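# Run the grinding work order and sort the shafts

## Task

Acting as the operator of a grinding cell whose previous shift's leftovers are unchecked, complete the work order and place the shaft that is good in the good tray. Any ground shaft that is not good goes to the rework tray if further grinding can still fix it, otherwise to the scrap tray. At the end the machine and the bench must both be idle with no alarm, the wheel head must be at its rest position, no shaft may remain inside the guard, the guard must be shut, and the master shaft must be back in its cradle.

## Robot and tools

Robot: two arms, left_arm and right_arm, each with a two-finger gripper. The left fingers can fold. A part held in the outer quarter of the pads, near the tips, is squeezed normally. Held nearer the palm, the fingers may wrap round it, so a thin part can slip and a wide one can be squeezed harder than asked. Fingertips pushed into a surface also fold easily, so a grip that follows may fail. The right fingers are rigid.

Frame: positions are reported in metres in one scene frame. Its origin is at table height, midway between the nominal arm bases. +z is up, +x points out over the table, and left_arm sits on the +y side. The grinder is behind the bases toward -x, facing the arms, with its headstock toward -y. The gripper's own +z runs along the fingers and its y axis is the closing direction. end_effector_position is the point between the closed pads; the tips stick out about 33 mm past it.

execute_actions(actions, cameras): runs a list of actions one after another. An action may hold rows, steps, until and device commands (machine, bench). rows is a table of 1 to 15 rows, each lasting one control step of 1/30 s. Every row has 18 numbers in [-1, 1]: left dx, dy, dz, rx, ry, rz, gripper position, force_limit, speed, then the same nine for the right arm. Always send all 18. The six pose numbers are offsets, not poses: each is measured from that arm's Hand target as it stood when the action began, along that Hand target's own axes. Every row counts from that same start, so a repeated offset in a new action moves the arm further. Scale: 1.0 equals 0.6 m or 180 degrees; rx, ry, rz form one rotation vector. Sending zeros for all six asks the arm for its Hand target again. steps runs from 1 to 450 (default 15) and must be at least the number of rows; after the last row the arm keeps heading to that row's target. until ends an action early once every condition holds, e.g. {"machine": {"state": "idle"}} or {"machine": {"idle_s": [">", 5]}}; numbers need a comparison (=, !=, <, <=, >, >=). {"all": {"status": "ended"}} waits until nothing is moving. Rows are not smoothed; ramp offsets gradually (about 0.01 more per row) to avoid shaking a held part loose. cameras picks image sources: cam_high, cam_low, cam_centres, cam_machine, cam_left_wrist, cam_right_wrist; [] gives none.

Gripper numbers: position +1 is fully open (140 mm), the pads touch near -0.8, and -1 closes until blocked. force_limit from -1 to +1 sets squeeze (about 14 N to 58 N on a narrow part at the slowest close); speed from -1 to +1 sets closing rate (about 30 to 250 mm/s), and faster closing grips harder. Both start at +1. Check object_status: 2 means stopped on something while closing (a grip), 3 means reached the target or pads met, 1 stopped while opening, 0 moving. To keep a gripper unchanged, resend its previous three numbers; a 0 is itself a command.

move(target, speed, blend, stop_force, zero, blocking, cameras): drives each gripper on a straight path. target is one 18-number row, or a list of up to 15 such rows, laid out as above, each an offset from the Hand target in its own axes (not from the previous row). speed is in m/s, 0.002 to 2, default 0.25. blend in metres rounds corners of a list. stop_force, 10 to 80 N, ends an arm's path when its estimated push exceeds that; use it slowly and with a small value. Leave it out when backing off a contact. The result adds a move: line (done, off_target, held, fault, etc.). blocking=false returns early; then call wait or stop before new rows or moves.

wait(seconds 0 to 10) lets time pass. stop brakes a running move. zoom_image(camera, region [x0, y0, x1, y1], at most 504 by 504 pixels) enlarges part of the latest image. show_instructions shows the reference pages, such as the work order. finished_scene(scene) ends the scene for good.

Machine commands go under "machine" as one object or a list of up to 8: guard shut/open, quill forward/back, page setup/sizes/readings, register plus value plus write together to enter a register, and the keys cycle_start, feed_hold, reset, home, gauge, dress, air_blast, or stop. Lengths are mm, sizes are diameters, seats are numbered from the drive end, which goes to the headstock. A light curtain inside the guard refuses or aborts machine motion (cell_fault) whenever an arm or a shaft reaches in, so withdraw fully before keys. cycle_start needs guard shut, quill clamped on a shaft, wheel at rest, a stored program selected and no alarm. gauge measures the seat in gauge_at; gauge_zero should make the master shaft read its certificate value. reset clears alarms except wheel_burst; home returns the wheel head. bench takes {"measure": true}: it reads a shaft lying still and untouched in both V blocks, finishing about 12 s later; rows no_1 to no_11 then hold values in mm, or burn-test percentages for no_6 to no_8.

Result lines show arm poses, Hand target, tool commands, joint data, flange force, machine state, guard_state, quill_state, entry answers, alarm, the chosen page's registers, and bench state, message and readings.

Avoid: dropping parts or pushing them off the table or onto the floor, collisions between the arms, grippers closing on each other, pressing hard into firm surfaces (over 144 N or joint torque limits causes a 10 s fault stop), heavy parts held off-centre, arms stretched out for long (motor heat), and passing near an arm's own base.

Each tool is called as name([rows], argument=value, ...), one row to a line, values as JSON.

Reference images:

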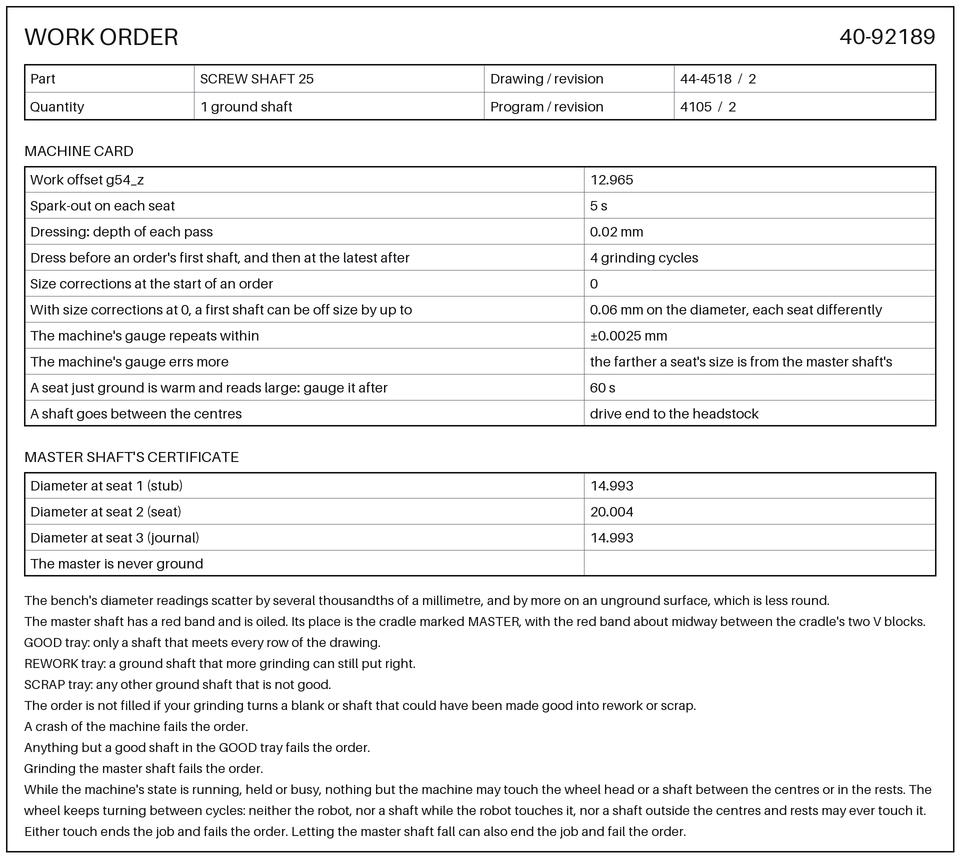

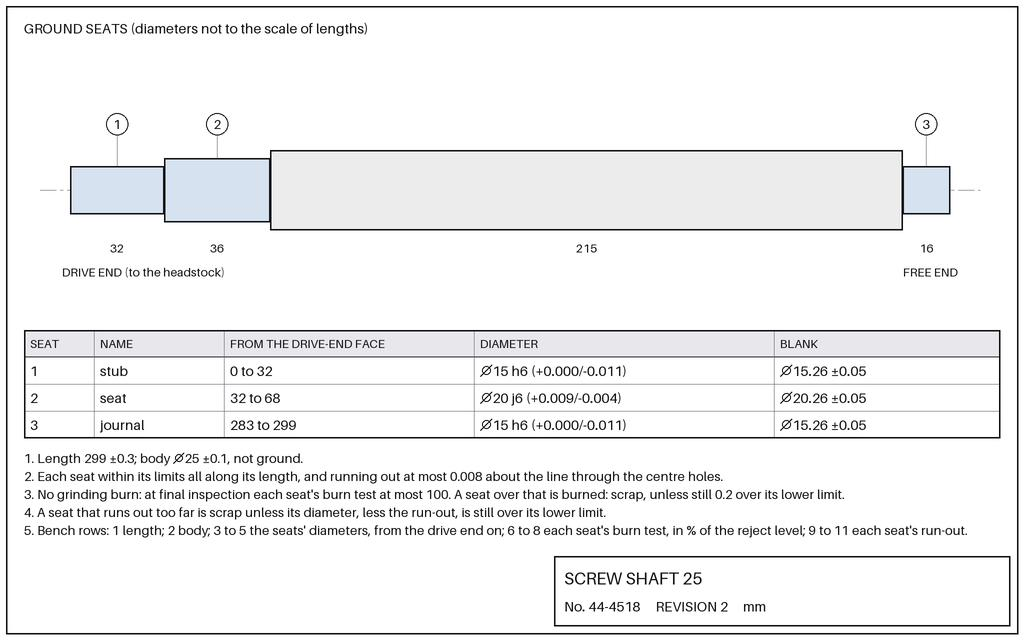

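## Session

execute_actions(actions=[])

Scene clock: 0.00 s.
left_arm: end_effector_position=(+0.4824, +0.6469, +0.5294) position_measured=3 object_status=3 end_effector_quat_wxyz=(-0.033, +0.999, -0.024, +0.019) | right_arm: end_effector_position=(+0.4213, -0.5436, +0.5295) position_measured=3 object_status=3 end_effector_quat_wxyz=(+0.000, -0.018, +1.000, +0.000)
Joint positions: left_arm=[-0.195 -0.211 1.886 0.073 1.442 1.383] | right_arm=[-3.002 0.193 -1.87 0 -1.464 1.711]
Joint velocities: within noise
Joint torques (N m): no reading
External joint torques (N m): no reading
Flange force (N): no reading
Hand target: left_arm +0.4824, +0.6469, +0.5294; -0.033, +0.999, -0.024, +0.019 | right_arm +0.4213, -0.5436, +0.5295; +0.000, -0.018, +1.000, +0.000
Tool commands: left_gripper/position=+1.0 left_gripper/force_limit=+1.0 left_gripper/speed=+1.0 right_gripper/position=+1.0 right_gripper/force_limit=+1.0 right_gripper/speed=+1.0
machine.setup: program=+4105 g54_z=+12.965 wheel_d=+292.101 sparkout_s=+5.0 dress_depth=+0.020 gauge_at=+1 gauge_zero=-0.030 program_revision=+2 since_dress=+1 stored1_number=+3884 stored1_revision=+6 stored2_number=+4105 stored2_revision=+2 stored3_number=+9000 stored3_revision=+1 stored4_number=+1213 stored4_revision=+4
machine: state=done guard_state=shut guard_edge=clear quill_state=clamped guard_answer=taken quill_answer=taken page=setup entry=no_entry entries=0 alarm=no_alarm idle_s=3600 queue=idle queue_left=0
bench: message=nothing_yet readings=0 no_1=0.000 no_2=0.000 no_3=0.000 no_4=0.000 no_5=0.000 no_6=0 no_7=0 no_8=0 no_9=0.000 no_10=0.000 no_11=0.000

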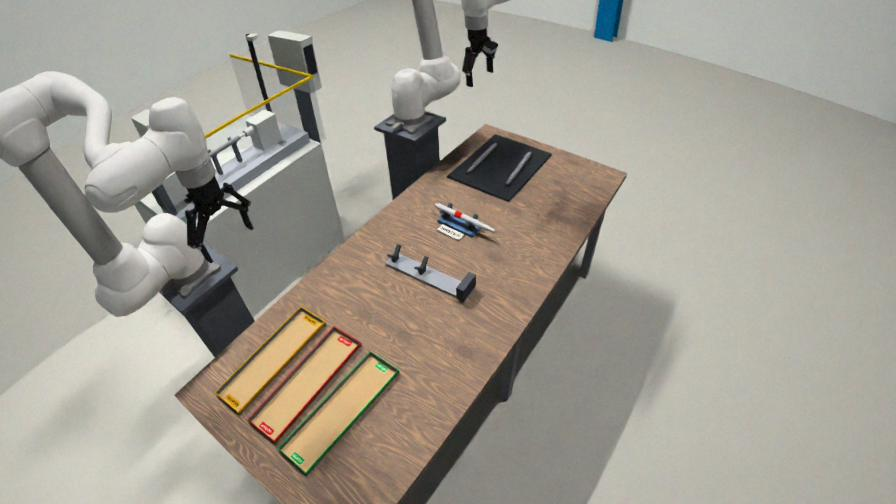

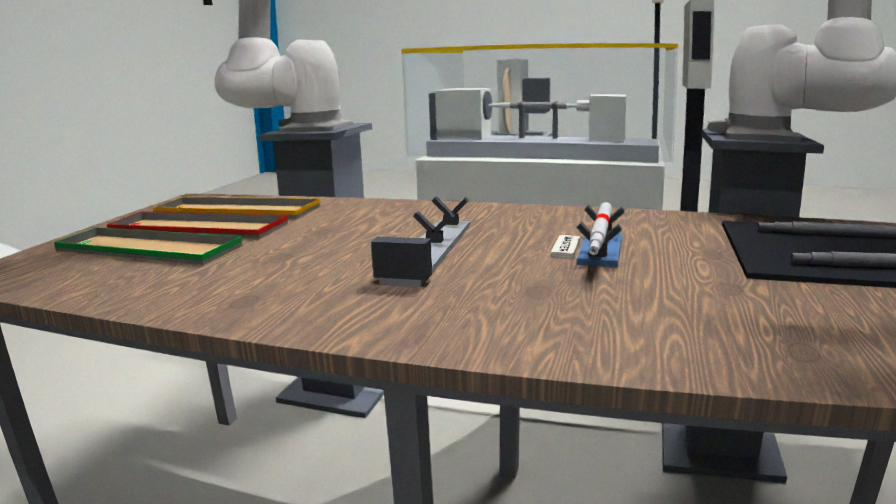

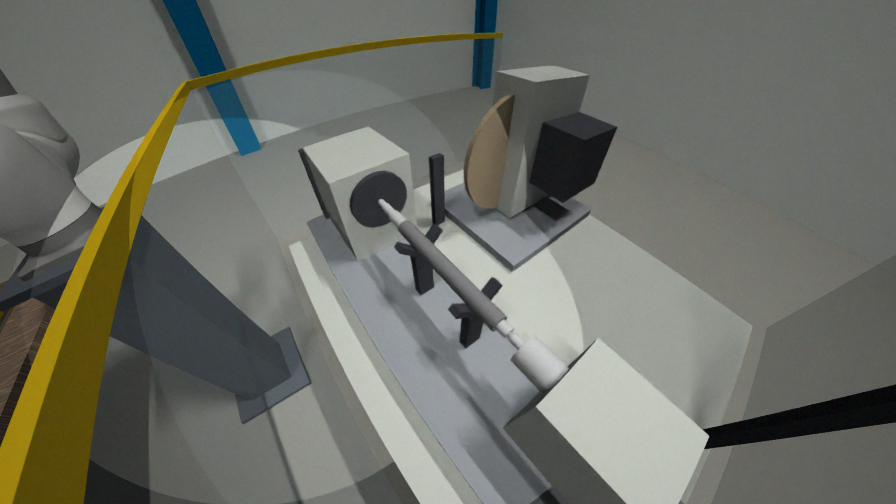

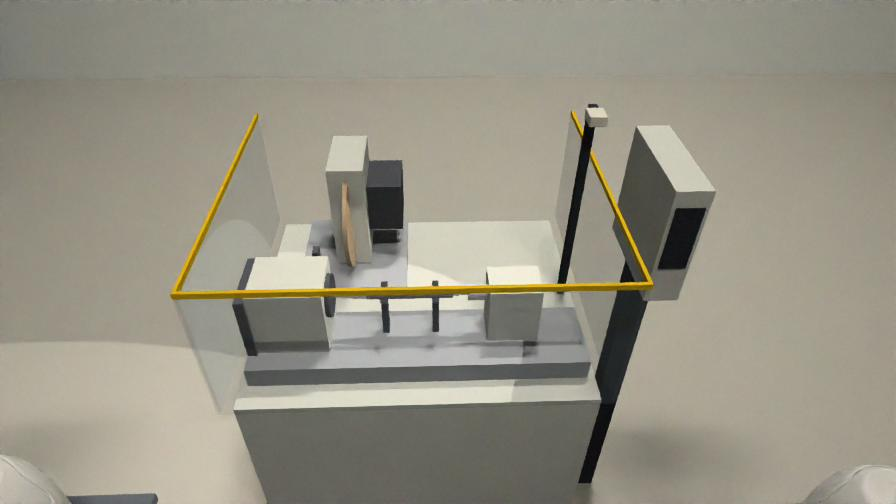

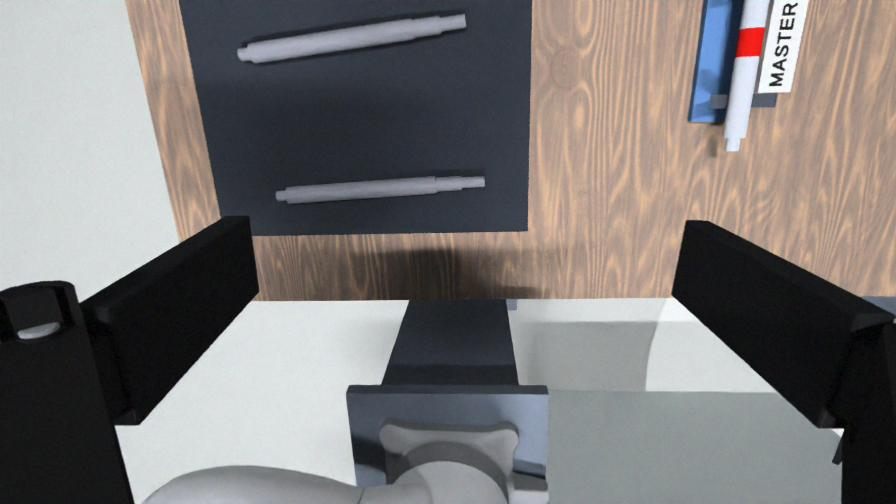

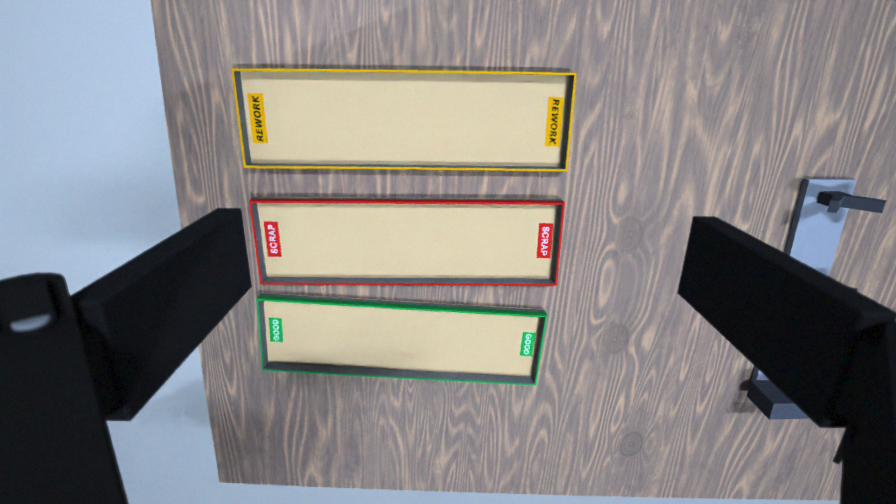

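execute_actions([
  {"machine":[{"page":"sizes"},{"register":"gauge_at","value":1,"write":true},{"gauge":true},{"page":"readings"}],"steps":450,"until":{"machine":{"queue":["!=","running"]}}},
  {"machine":[{"register":"gauge_at","value":2,"write":true},{"gauge":true}],"steps":450,"until":{"machine":{"queue":["!=","running"]}}},
  {"machine":[{"register":"gauge_at","value":3,"write":true},{"gauge":true}],"steps":450,"until":{"machine":{"queue":["!=","running"]}}},
], cameras=["cam_machine"])

execute_actions([
  {"machine":{"page":"sizes"},"steps":15},
], cameras=["cam_high","cam_low","cam_machine","cam_left_wrist","cam_centres"])

zoom_image(camera="cam_left_wrist", region=[180, 0, 540, 240])

zoom_image(camera="cam_centres", region=[280, 120, 600, 420])

Scene clock: 26.13 s.
left_arm: end_effector_position=(+0.4824, +0.6469, +0.5294) position_measured=3 object_status=3 end_effector_quat_wxyz=(-0.033, +0.999, -0.024, +0.019) | right_arm: end_effector_position=(+0.4213, -0.5436, +0.5295) position_measured=3 object_status=3 end_effector_quat_wxyz=(+0.000, -0.018, +1.000, +0.000)
Joint positions: left_arm=[-0.195 -0.211 1.886 0.073 1.442 1.383] | right_arm=[-3.002 0.193 -1.87 0 -1.464 1.711]
Joint velocities: within noise
Joint torques (N m): left_arm=[1.07 -18.78 -38.92 4.51 0.3 0.03] | right_arm=[-1.33 22.31 40.66 -4.64 -0.14 -0.08]
External joint torques (N m): left_arm=[-0.8 -1.95 -2.94 -0.03 -0.41 -0.04] | right_arm=[1.24 -0.39 0.73 0.39 0.09 0.08]
External joint torques at the end of the 1st action: left_arm=[-1.13 -1.76 -3.23 0.03 -0.34 -0.01] | right_arm=[1.21 -0.27 0.68 0.37 0.13 0.14]
External joint torques at the end of the 2nd action: left_arm=[-1.36 -0.61 -3.04 0.04 -0.46 0.04] | right_arm=[1.09 -1.61 0.72 0.46 0.1 0.13]
Flange force (N): left_arm=[0.5 1.6 -4.6] | right_arm=[-1.2 3.1 -1.0]
Flange force at the end of the 1st action (N): left_arm=[1.1 2.4 -5.2] | right_arm=[-1.0 3.1 -0.8]
Flange force at the end of the 2nd action (N): left_arm=[2.7 3.0 -4.5] | right_arm=[-3.3 3.0 -0.7]
Hand target: left_arm +0.4824, +0.6469, +0.5294; -0.033, +0.999, -0.024, +0.019 | right_arm +0.4213, -0.5436, +0.5295; +0.000, -0.018, +1.000, +0.000
Tool commands: left_gripper/position=+1.0 left_gripper/force_limit=+1.0 left_gripper/speed=+1.0 right_gripper/position=+1.0 right_gripper/force_limit=+1.0 right_gripper/speed=+1.0
machine.readings: gauge_d=+14.993 gauge_d_1=+14.995 gauge_d_2=+20.004 gauge_d_3=+14.993 pos_x=+0.000 pos_z=+0.000 load_peak=+0.0 cycles=+1
machine: state=done guard_state=shut guard_edge=clear quill_state=clamped guard_answer=taken quill_answer=taken page=readings entry=taken entries=6 alarm=no_alarm idle_s=3626 queue=done queue_left=0
bench: message=nothing_yet readings=0 no_1=0.000 no_2=0.000 no_3=0.000 no_4=0.000 no_5=0.000 no_6=0 no_7=0 no_8=0 no_9=0.000 no_10=0.000 no_11=0.000
Images, in order (width x height): cam_machine 896x504.

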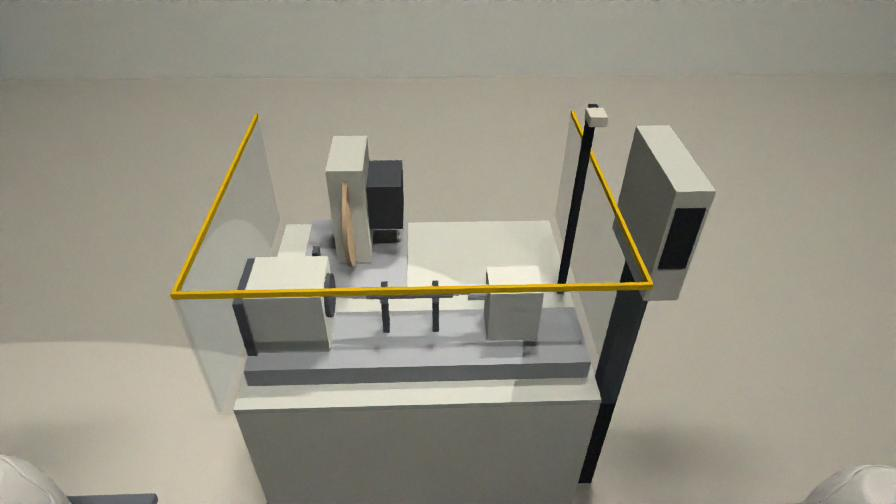

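Scene clock: 26.83 s.
left_arm: end_effector_position=(+0.4824, +0.6469, +0.5294) position_measured=3 object_status=3 end_effector_quat_wxyz=(-0.033, +0.999, -0.024, +0.019) | right_arm: end_effector_position=(+0.4213, -0.5436, +0.5295) position_measured=3 object_status=3 end_effector_quat_wxyz=(+0.000, -0.018, +1.000, +0.000)
Joint positions: left_arm=[-0.195 -0.211 1.886 0.073 1.442 1.383] | right_arm=[-3.002 0.193 -1.87 0 -1.464 1.711]
Joint velocities: within noise
Joint torques (N m): left_arm=[1.1 -19.04 -38.85 4.43 0.33 0.01] | right_arm=[-0.82 22.71 40.81 -4.59 -0.15 -0.14]
External joint torques (N m): left_arm=[-1.04 -1.3 -3.08 0.06 -0.45 -0.01] | right_arm=[0.76 -1.01 0.45 0.35 0.09 0.14]
Flange force (N): left_arm=[1.7 2.2 -4.6] | right_arm=[-2.0 2.2 -0.4]
Hand target: left_arm +0.4824, +0.6469, +0.5294; -0.033, +0.999, -0.024, +0.019 | right_arm +0.4213, -0.5436, +0.5295; +0.000, -0.018, +1.000, +0.000
Tool commands: left_gripper/position=+1.0 left_gripper/force_limit=+1.0 left_gripper/speed=+1.0 right_gripper/position=+1.0 right_gripper/force_limit=+1.0 right_gripper/speed=+1.0
machine.sizes: size_1=+0.000 size_2=+0.000 size_3=+0.000 aim_1=+14.995 aim_2=+20.003 aim_3=+14.995
machine: state=done guard_state=shut guard_edge=clear quill_state=clamped guard_answer=taken quill_answer=taken page=sizes entry=taken entries=6 alarm=no_alarm idle_s=3627 queue=done queue_left=0
bench: message=nothing_yet readings=0 no_1=0.000 no_2=0.000 no_3=0.000 no_4=0.000 no_5=0.000 no_6=0 no_7=0 no_8=0 no_9=0.000 no_10=0.000 no_11=0.000
Images, in order (width x height): cam_high 896x504, cam_low 896x504, cam_centres 896x504, cam_machine 896x504, cam_left_wrist 896x504.

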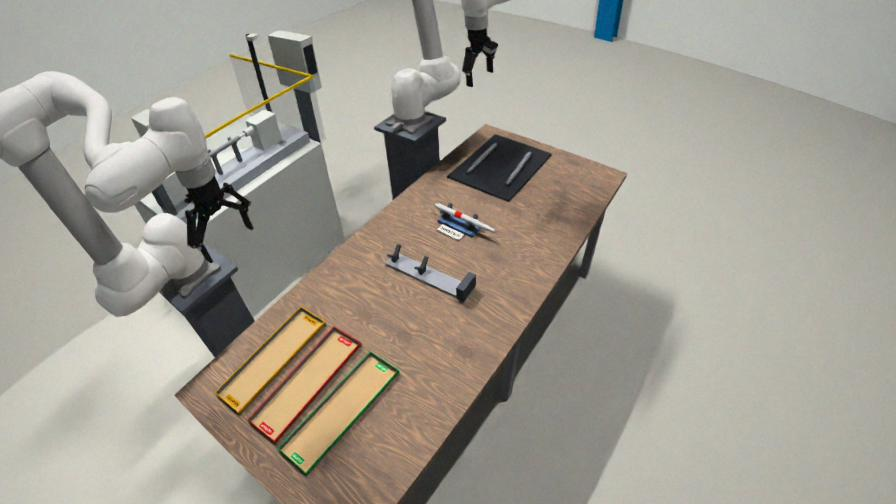

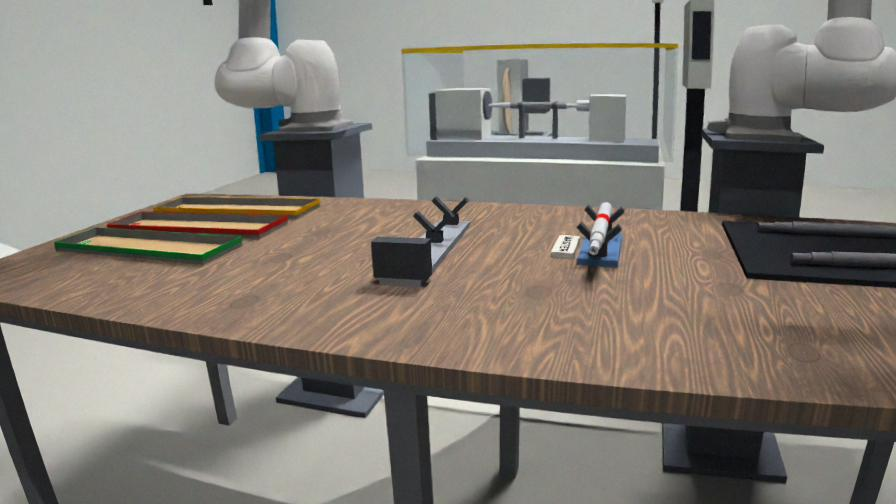

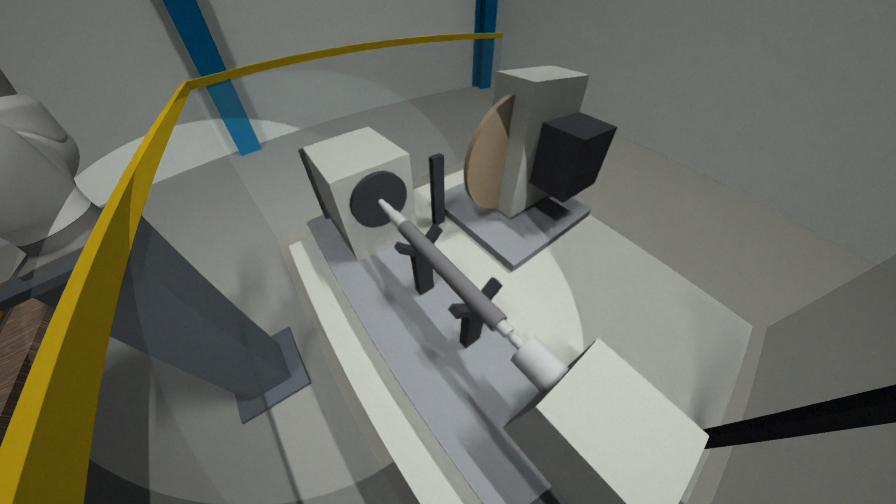

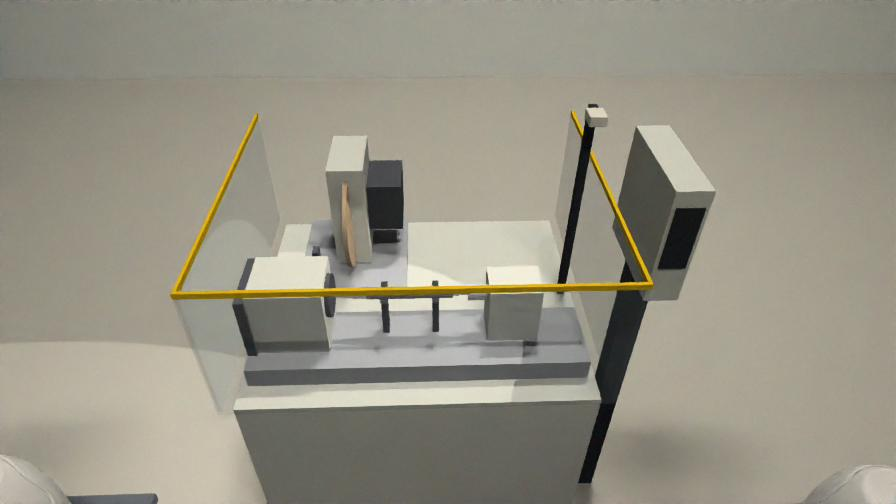

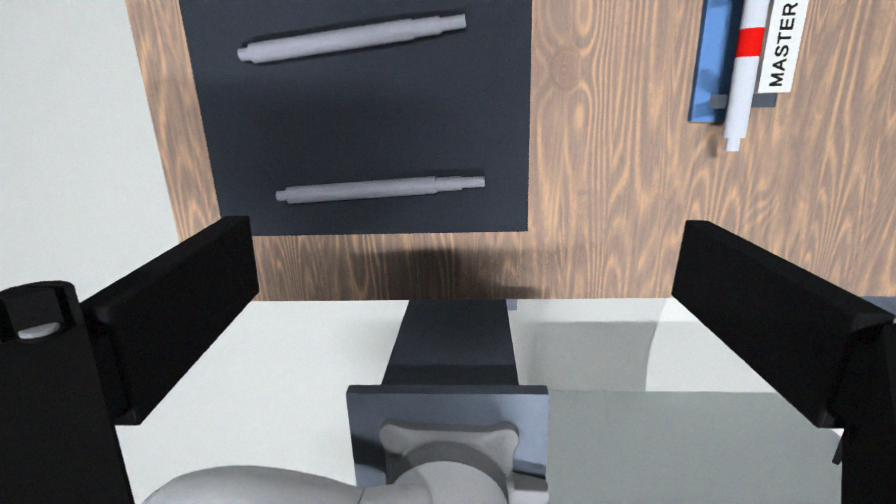

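Scaled by 1.400 from the camera's 896x504 image, which has a finer 1280x720 frame.

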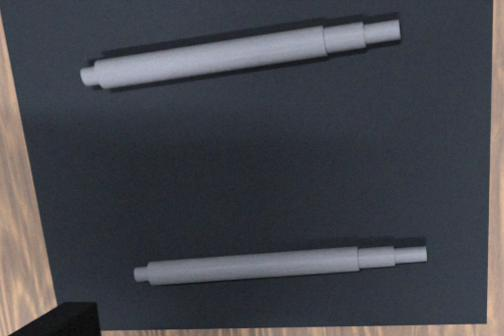

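Scaled by 1.575 from the camera's 896x504 image, which has a finer 1280x720 frame.

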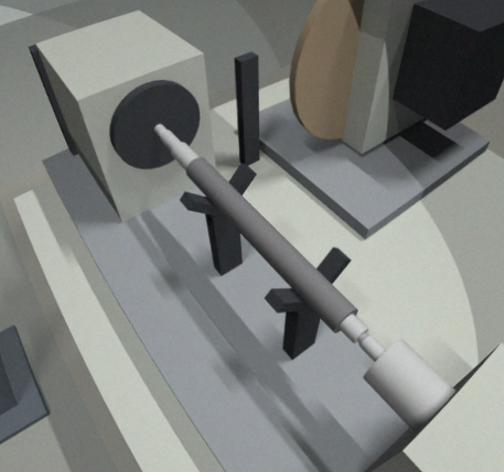

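execute_actions([
  {"machine":{"guard":"open","quill":"back"},"steps":120,"until":{"all":{"status":"ended"}}},
], cameras=["cam_machine","cam_centres","cam_high"])

zoom_image(camera="cam_centres", region=[280, 120, 600, 420])

zoom_image(camera="cam_machine", region=[220, 200, 620, 400])

Scene clock: 50.33 s.
left_arm: end_effector_position=(+0.4824, +0.6469, +0.5294) position_measured=3 object_status=3 end_effector_quat_wxyz=(-0.033, +0.999, -0.024, +0.019) | right_arm: end_effector_position=(+0.4213, -0.5436, +0.5295) position_measured=3 object_status=3 end_effector_quat_wxyz=(+0.000, -0.018, +1.000, +0.000)
Joint positions: left_arm=[-0.195 -0.211 1.886 0.073 1.442 1.383] | right_arm=[-3.002 0.193 -1.87 0 -1.464 1.711]
Joint velocities: within noise
Joint torques (N m): left_arm=[1.27 -19.01 -38.9 4.43 0.27 0.01] | right_arm=[-1.09 22.49 40.83 -4.6 -0.1 -0.08]
External joint torques (N m): left_arm=[-1.39 -0.98 -2.98 0.04 -0.39 -0.01] | right_arm=[1 -0.61 0.5 0.35 0.04 0.08]
Flange force (N): left_arm=[1.9 3.1 -4.6] | right_arm=[-1.4 2.5 -0.6]
Hand target: left_arm +0.4824, +0.6469, +0.5294; -0.033, +0.999, -0.024, +0.019 | right_arm +0.4213, -0.5436, +0.5295; +0.000, -0.018, +1.000, +0.000
Tool commands: left_gripper/position=+1.0 left_gripper/force_limit=+1.0 left_gripper/speed=+1.0 right_gripper/position=+1.0 right_gripper/force_limit=+1.0 right_gripper/speed=+1.0
machine.sizes: size_1=+0.000 size_2=+0.000 size_3=+0.000 aim_1=+14.995 aim_2=+20.003 aim_3=+14.995
machine: state=idle guard_state=open guard_edge=clear quill_state=back guard_answer=taken quill_answer=taken page=sizes entry=taken entries=6 alarm=no_alarm idle_s=3650 queue=done queue_left=0
bench: message=nothing_yet readings=0 no_1=0.000 no_2=0.000 no_3=0.000 no_4=0.000 no_5=0.000 no_6=0 no_7=0 no_8=0 no_9=0.000 no_10=0.000 no_11=0.000
Images, in order (width x height): cam_high 896x504, cam_centres 896x504, cam_machine 896x504.

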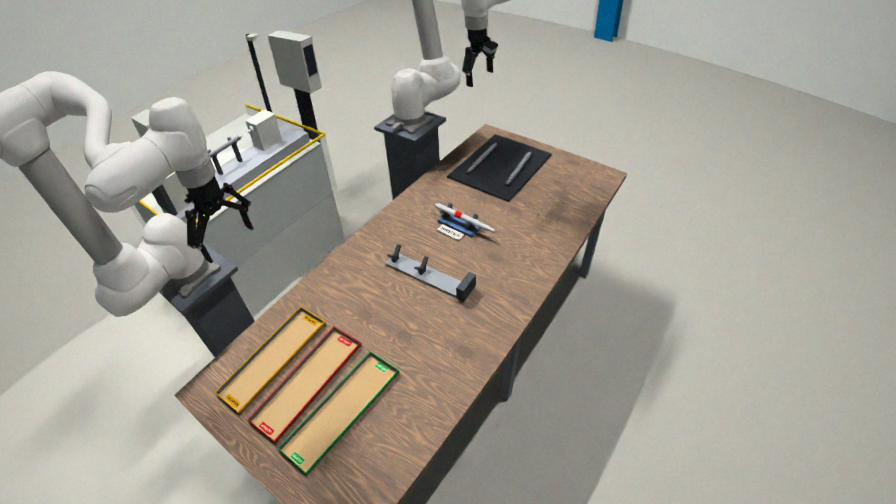

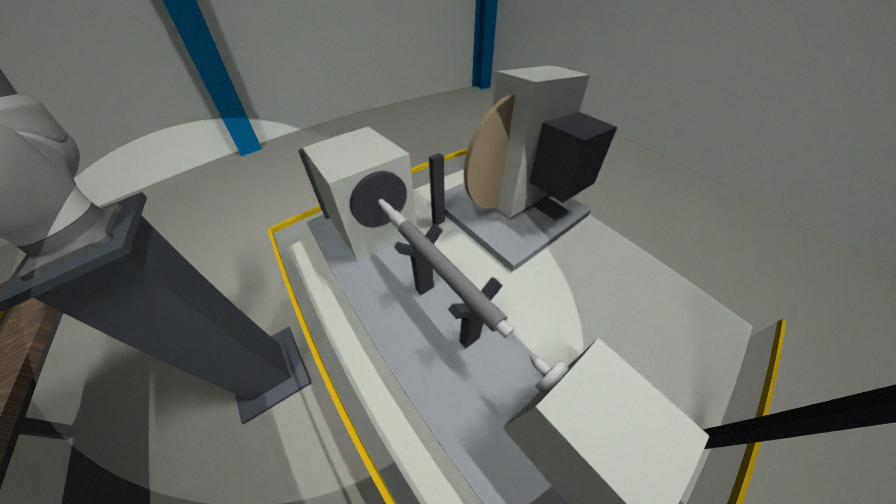

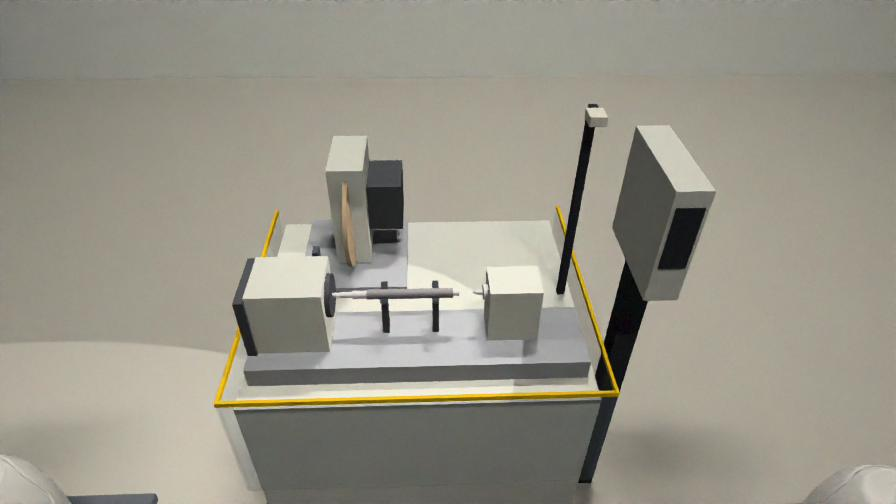

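Scaled by 1.575 from the camera's 896x504 image, which has a finer 1280x720 frame.

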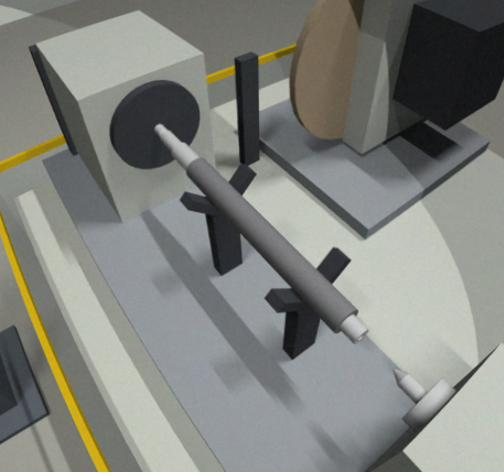

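Scaled by 1.260 from the camera's 896x504 image, which has a finer 1280x720 frame.

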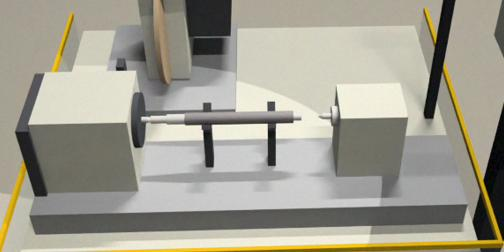

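move([
  [0,0,0,0,0,0,1,1,1, 0.28,0.65,-0.05,0,0,-0.2,1,1,1],
  [0,0,0,0,0,0,1,1,1, 0.7,0.82,-0.12,0,0,-0.35,1,1,1],
  [0,0,0,0,0,0,1,1,1, 1.2,0.75,-0.15,0,0,-0.5,1,1,1],
], blend=[0.1,0.1,0], speed=0.4)

every number of target 3 of 3 must lie in its column's range; nothing of the call was run
Scene clock: 63.87 s.
left_arm: end_effector_position=(+0.4824, +0.6469, +0.5294) position_measured=3 object_status=3 end_effector_quat_wxyz=(-0.033, +0.999, -0.024, +0.019) | right_arm: end_effector_position=(+0.4213, -0.5436, +0.5295) position_measured=3 object_status=3 end_effector_quat_wxyz=(+0.000, -0.018, +1.000, +0.000)
Joint positions: left_arm=[-0.195 -0.211 1.886 0.073 1.442 1.383] | right_arm=[-3.002 0.193 -1.87 0 -1.464 1.711]
Joint velocities: within noise
Joint torques (N m): left_arm=[1.06 -19.02 -38.99 4.47 0.2 0.02] | right_arm=[-1.32 22.18 40.86 -4.66 -0.09 -0.12]
External joint torques (N m): left_arm=[-1.11 -1.3 -2.94 0.01 -0.32 -0.03] | right_arm=[1.24 -0.29 0.49 0.42 0.03 0.12]
Flange force (N): left_arm=[1.4 2.4 -4.7] | right_arm=[-0.7 3.1 -0.7]
Hand target: left_arm +0.4824, +0.6469, +0.5294; -0.033, +0.999, -0.024, +0.019 | right_arm +0.4213, -0.5436, +0.5295; +0.000, -0.018, +1.000, +0.000
Tool commands: left_gripper/position=+1.0 left_gripper/force_limit=+1.0 left_gripper/speed=+1.0 right_gripper/position=+1.0 right_gripper/force_limit=+1.0 right_gripper/speed=+1.0
machine.sizes: size_1=+0.000 size_2=+0.000 size_3=+0.000 aim_1=+14.995 aim_2=+20.003 aim_3=+14.995
machine: state=idle guard_state=open guard_edge=clear quill_state=back guard_answer=taken quill_answer=taken page=sizes entry=taken entries=6 alarm=no_alarm idle_s=3663 queue=done queue_left=0
bench: message=nothing_yet readings=0 no_1=0.000 no_2=0.000 no_3=0.000 no_4=0.000 no_5=0.000 no_6=0 no_7=0 no_8=0 no_9=0.000 no_10=0.000 no_11=0.000

Two moves.

move([
  [0,0,0,0,0,0,1,1,1, 0.28,0.65,-0.05,0,0,-0.2,1,1,1],
  [0,0,0,0,0,0,1,1,1, 0.8,0.85,-0.15,0,0,-0.35,1,1,1],
], blend=[0.1,0], speed=0.4, cameras=["cam_right_wrist","cam_high","cam_machine"])

Scene clock: 68.97 s.
left_arm: end_effector_position=(+0.4824, +0.6469, +0.5294) position_measured=3 object_status=3 end_effector_quat_wxyz=(-0.033, +0.999, -0.024, +0.019) | right_arm: end_effector_position=(-0.0768, -0.0513, +0.6193) position_measured=3 object_status=3 end_effector_quat_wxyz=(+0.000, -0.538, +0.843, +0.000)
Joint positions: left_arm=[-0.195 -0.211 1.886 0.073 1.442 1.383] | right_arm=[-1.428 0.034 -1.57 -0.001 -1.605 2.185]
Joint velocities: within noise
Joint torques (N m): left_arm=[1.09 -18.82 -38.79 4.51 0.29 0] | right_arm=[-1.09 39.02 40.9 -4.54 -0.2 -0.11]
External joint torques (N m): left_arm=[-1.14 -0.86 -2.94 -0.05 -0.42 -0.01] | right_arm=[1.22 -1.55 0.42 0.32 0.16 0.11]
Flange force (N): left_arm=[2.2 2.5 -4.4] | right_arm=[-1.3 3.7 -0.6]
Hand target: left_arm +0.4824, +0.6469, +0.5294; -0.033, +0.999, -0.024, +0.019 | right_arm -0.0768, -0.0513, +0.6193; +0.000, -0.538, +0.843, +0.000
Off the commanded pose: left_arm 0.000 m, 0 deg | right_arm 0.000 m, 0 deg.
machine.sizes: size_1=+0.000 size_2=+0.000 size_3=+0.000 aim_1=+14.995 aim_2=+20.003 aim_3=+14.995
machine: state=idle guard_state=open guard_edge=clear quill_state=back guard_answer=taken quill_answer=taken page=sizes entry=taken entries=6 alarm=no_alarm idle_s=3668 queue=done queue_left=0
bench: message=nothing_yet readings=0 no_1=0.000 no_2=0.000 no_3=0.000 no_4=0.000 no_5=0.000 no_6=0 no_7=0 no_8=0 no_9=0.000 no_10=0.000 no_11=0.000
move: done
Images, in order (width x height): cam_high 896x504, cam_machine 896x504, cam_right_wrist 896x504.

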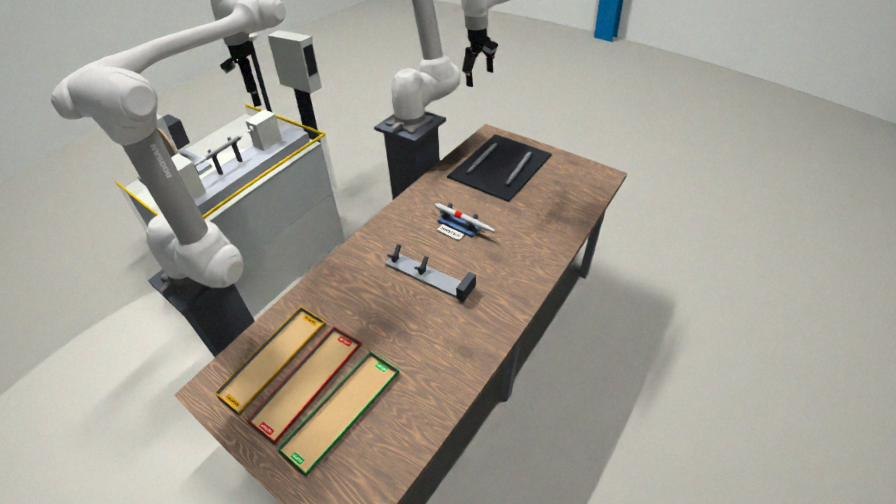

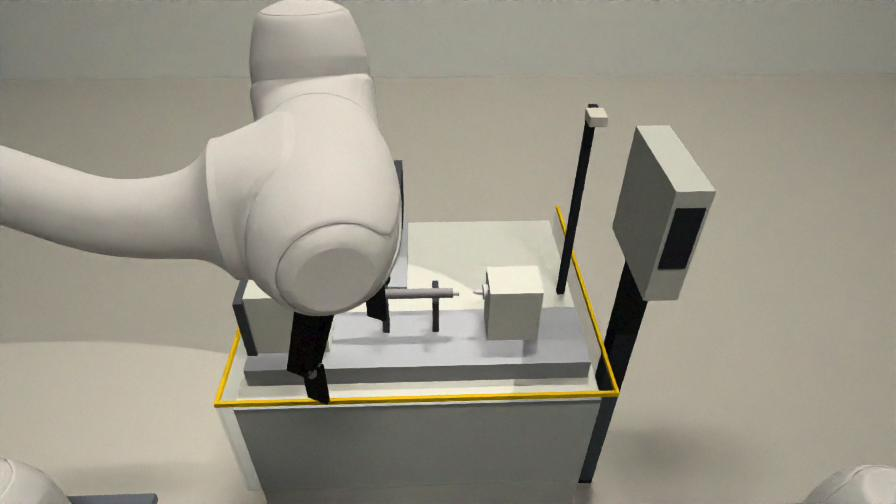

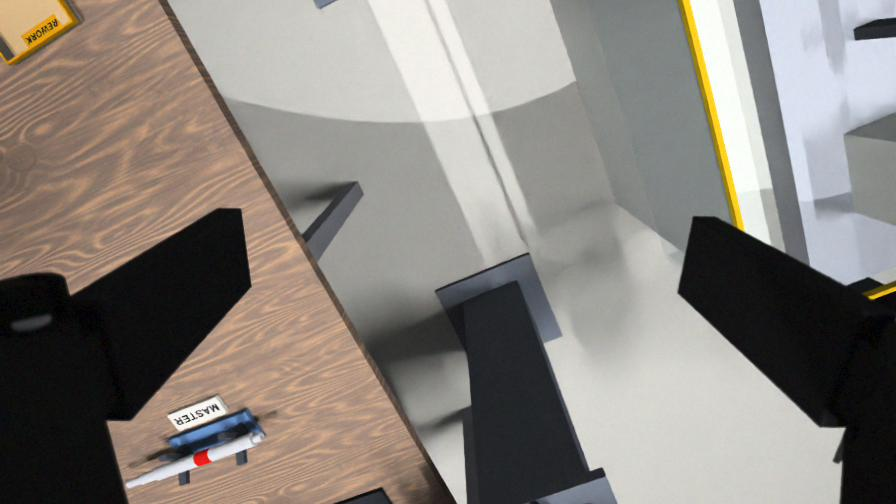

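move(target=[0,0,0,0,0,0,1,1,1, 0.33,0.435,0,0,0,-0.138,1,1,1], speed=0.4, cameras=["cam_right_wrist","cam_high","cam_machine","cam_centres"])

Scene clock: 77.10 s.
left_arm: end_effector_position=(+0.4824, +0.6469, +0.5294) position_measured=3 object_status=3 end_effector_quat_wxyz=(-0.033, +0.999, -0.024, +0.019) | right_arm: end_effector_position=(-0.3969, -0.1207, +0.6192) position_measured=3 object_status=3 end_effector_quat_wxyz=(+0.000, +0.706, -0.708, +0.000)
Joint positions: left_arm=[-0.195 -0.211 1.886 0.073 1.442 1.383] | right_arm=[-0.863 -0.069 -1.466 -0.001 -1.607 2.317]
Joint velocities: within noise
Joint torques (N m): left_arm=[1.15 -18.98 -39.13 4.51 0.3 -0.02] | right_arm=[-2.24 49.42 40.83 -4.65 -0.16 -0.08]
External joint torques (N m): left_arm=[-1.1 -1.04 -2.77 -0.03 -0.42 0.02] | right_arm=[2.3 -0.63 0.79 0.41 0.12 0.08]
Flange force (N): left_arm=[1.7 2.3 -4.1] | right_arm=[0.9 4.4 -1.3]
Hand target: left_arm +0.4824, +0.6469, +0.5294; -0.033, +0.999, -0.024, +0.019 | right_arm -0.3970, -0.1208, +0.6191; +0.000, +0.707, -0.708, +0.000
Off the commanded pose: left_arm 0.000 m, 0 deg | right_arm 0.000 m, 0 deg.
machine.sizes: size_1=+0.000 size_2=+0.000 size_3=+0.000 aim_1=+14.995 aim_2=+20.003 aim_3=+14.995
machine: state=idle guard_state=open guard_edge=clear quill_state=back guard_answer=taken quill_answer=taken page=sizes entry=taken entries=6 alarm=no_alarm idle_s=3676 queue=done queue_left=0
bench: message=nothing_yet readings=0 no_1=0.000 no_2=0.000 no_3=0.000 no_4=0.000 no_5=0.000 no_6=0 no_7=0 no_8=0 no_9=0.000 no_10=0.000 no_11=0.000
move: done
Images, in order (width x height): cam_high 896x504, cam_centres 896x504, cam_machine 896x504, cam_right_wrist 896x504.

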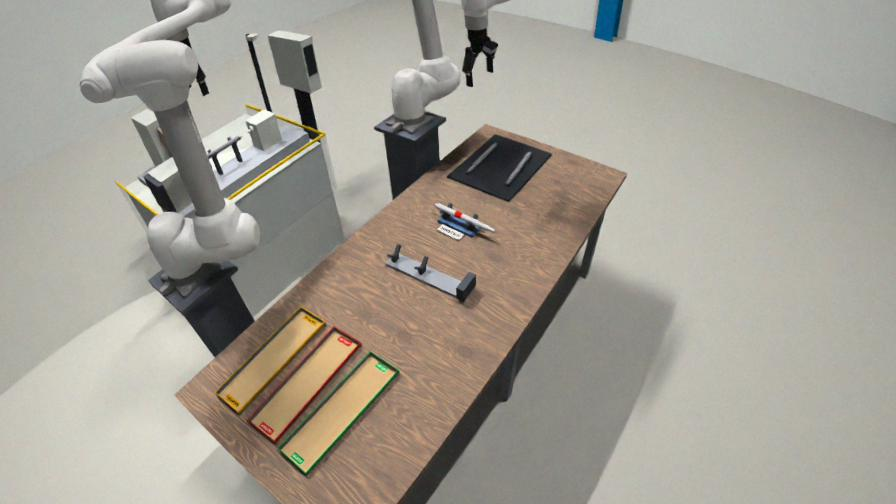

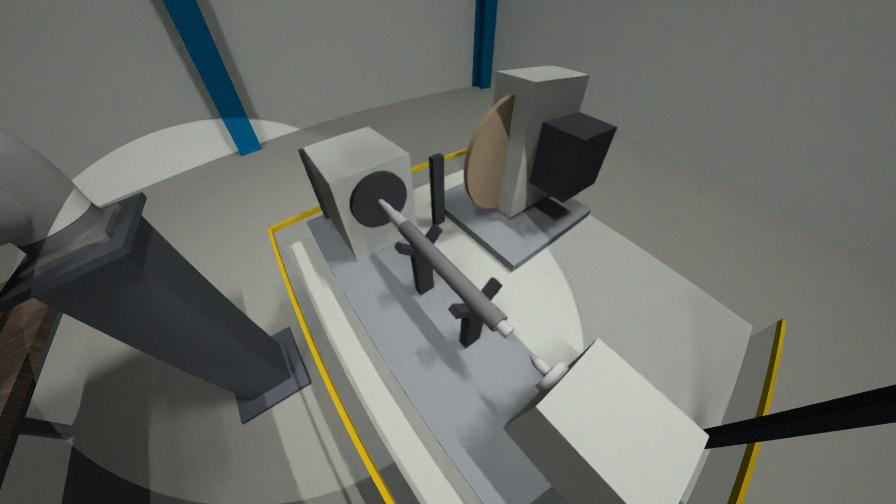

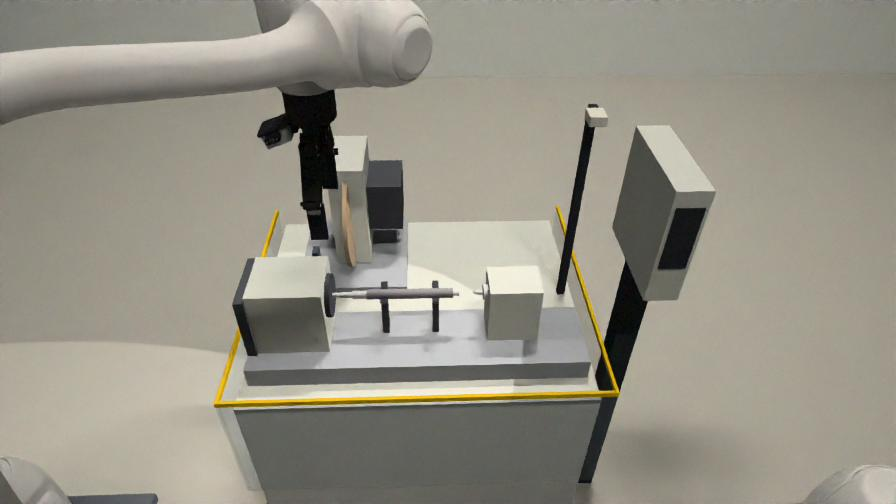

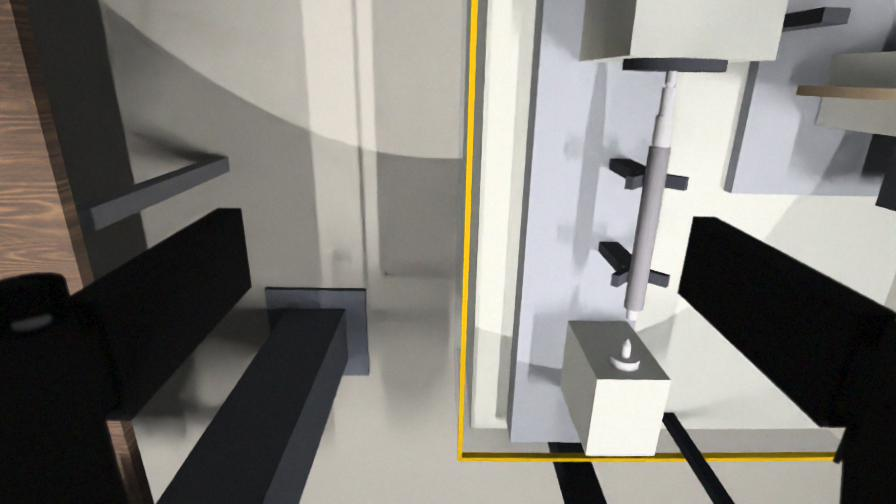

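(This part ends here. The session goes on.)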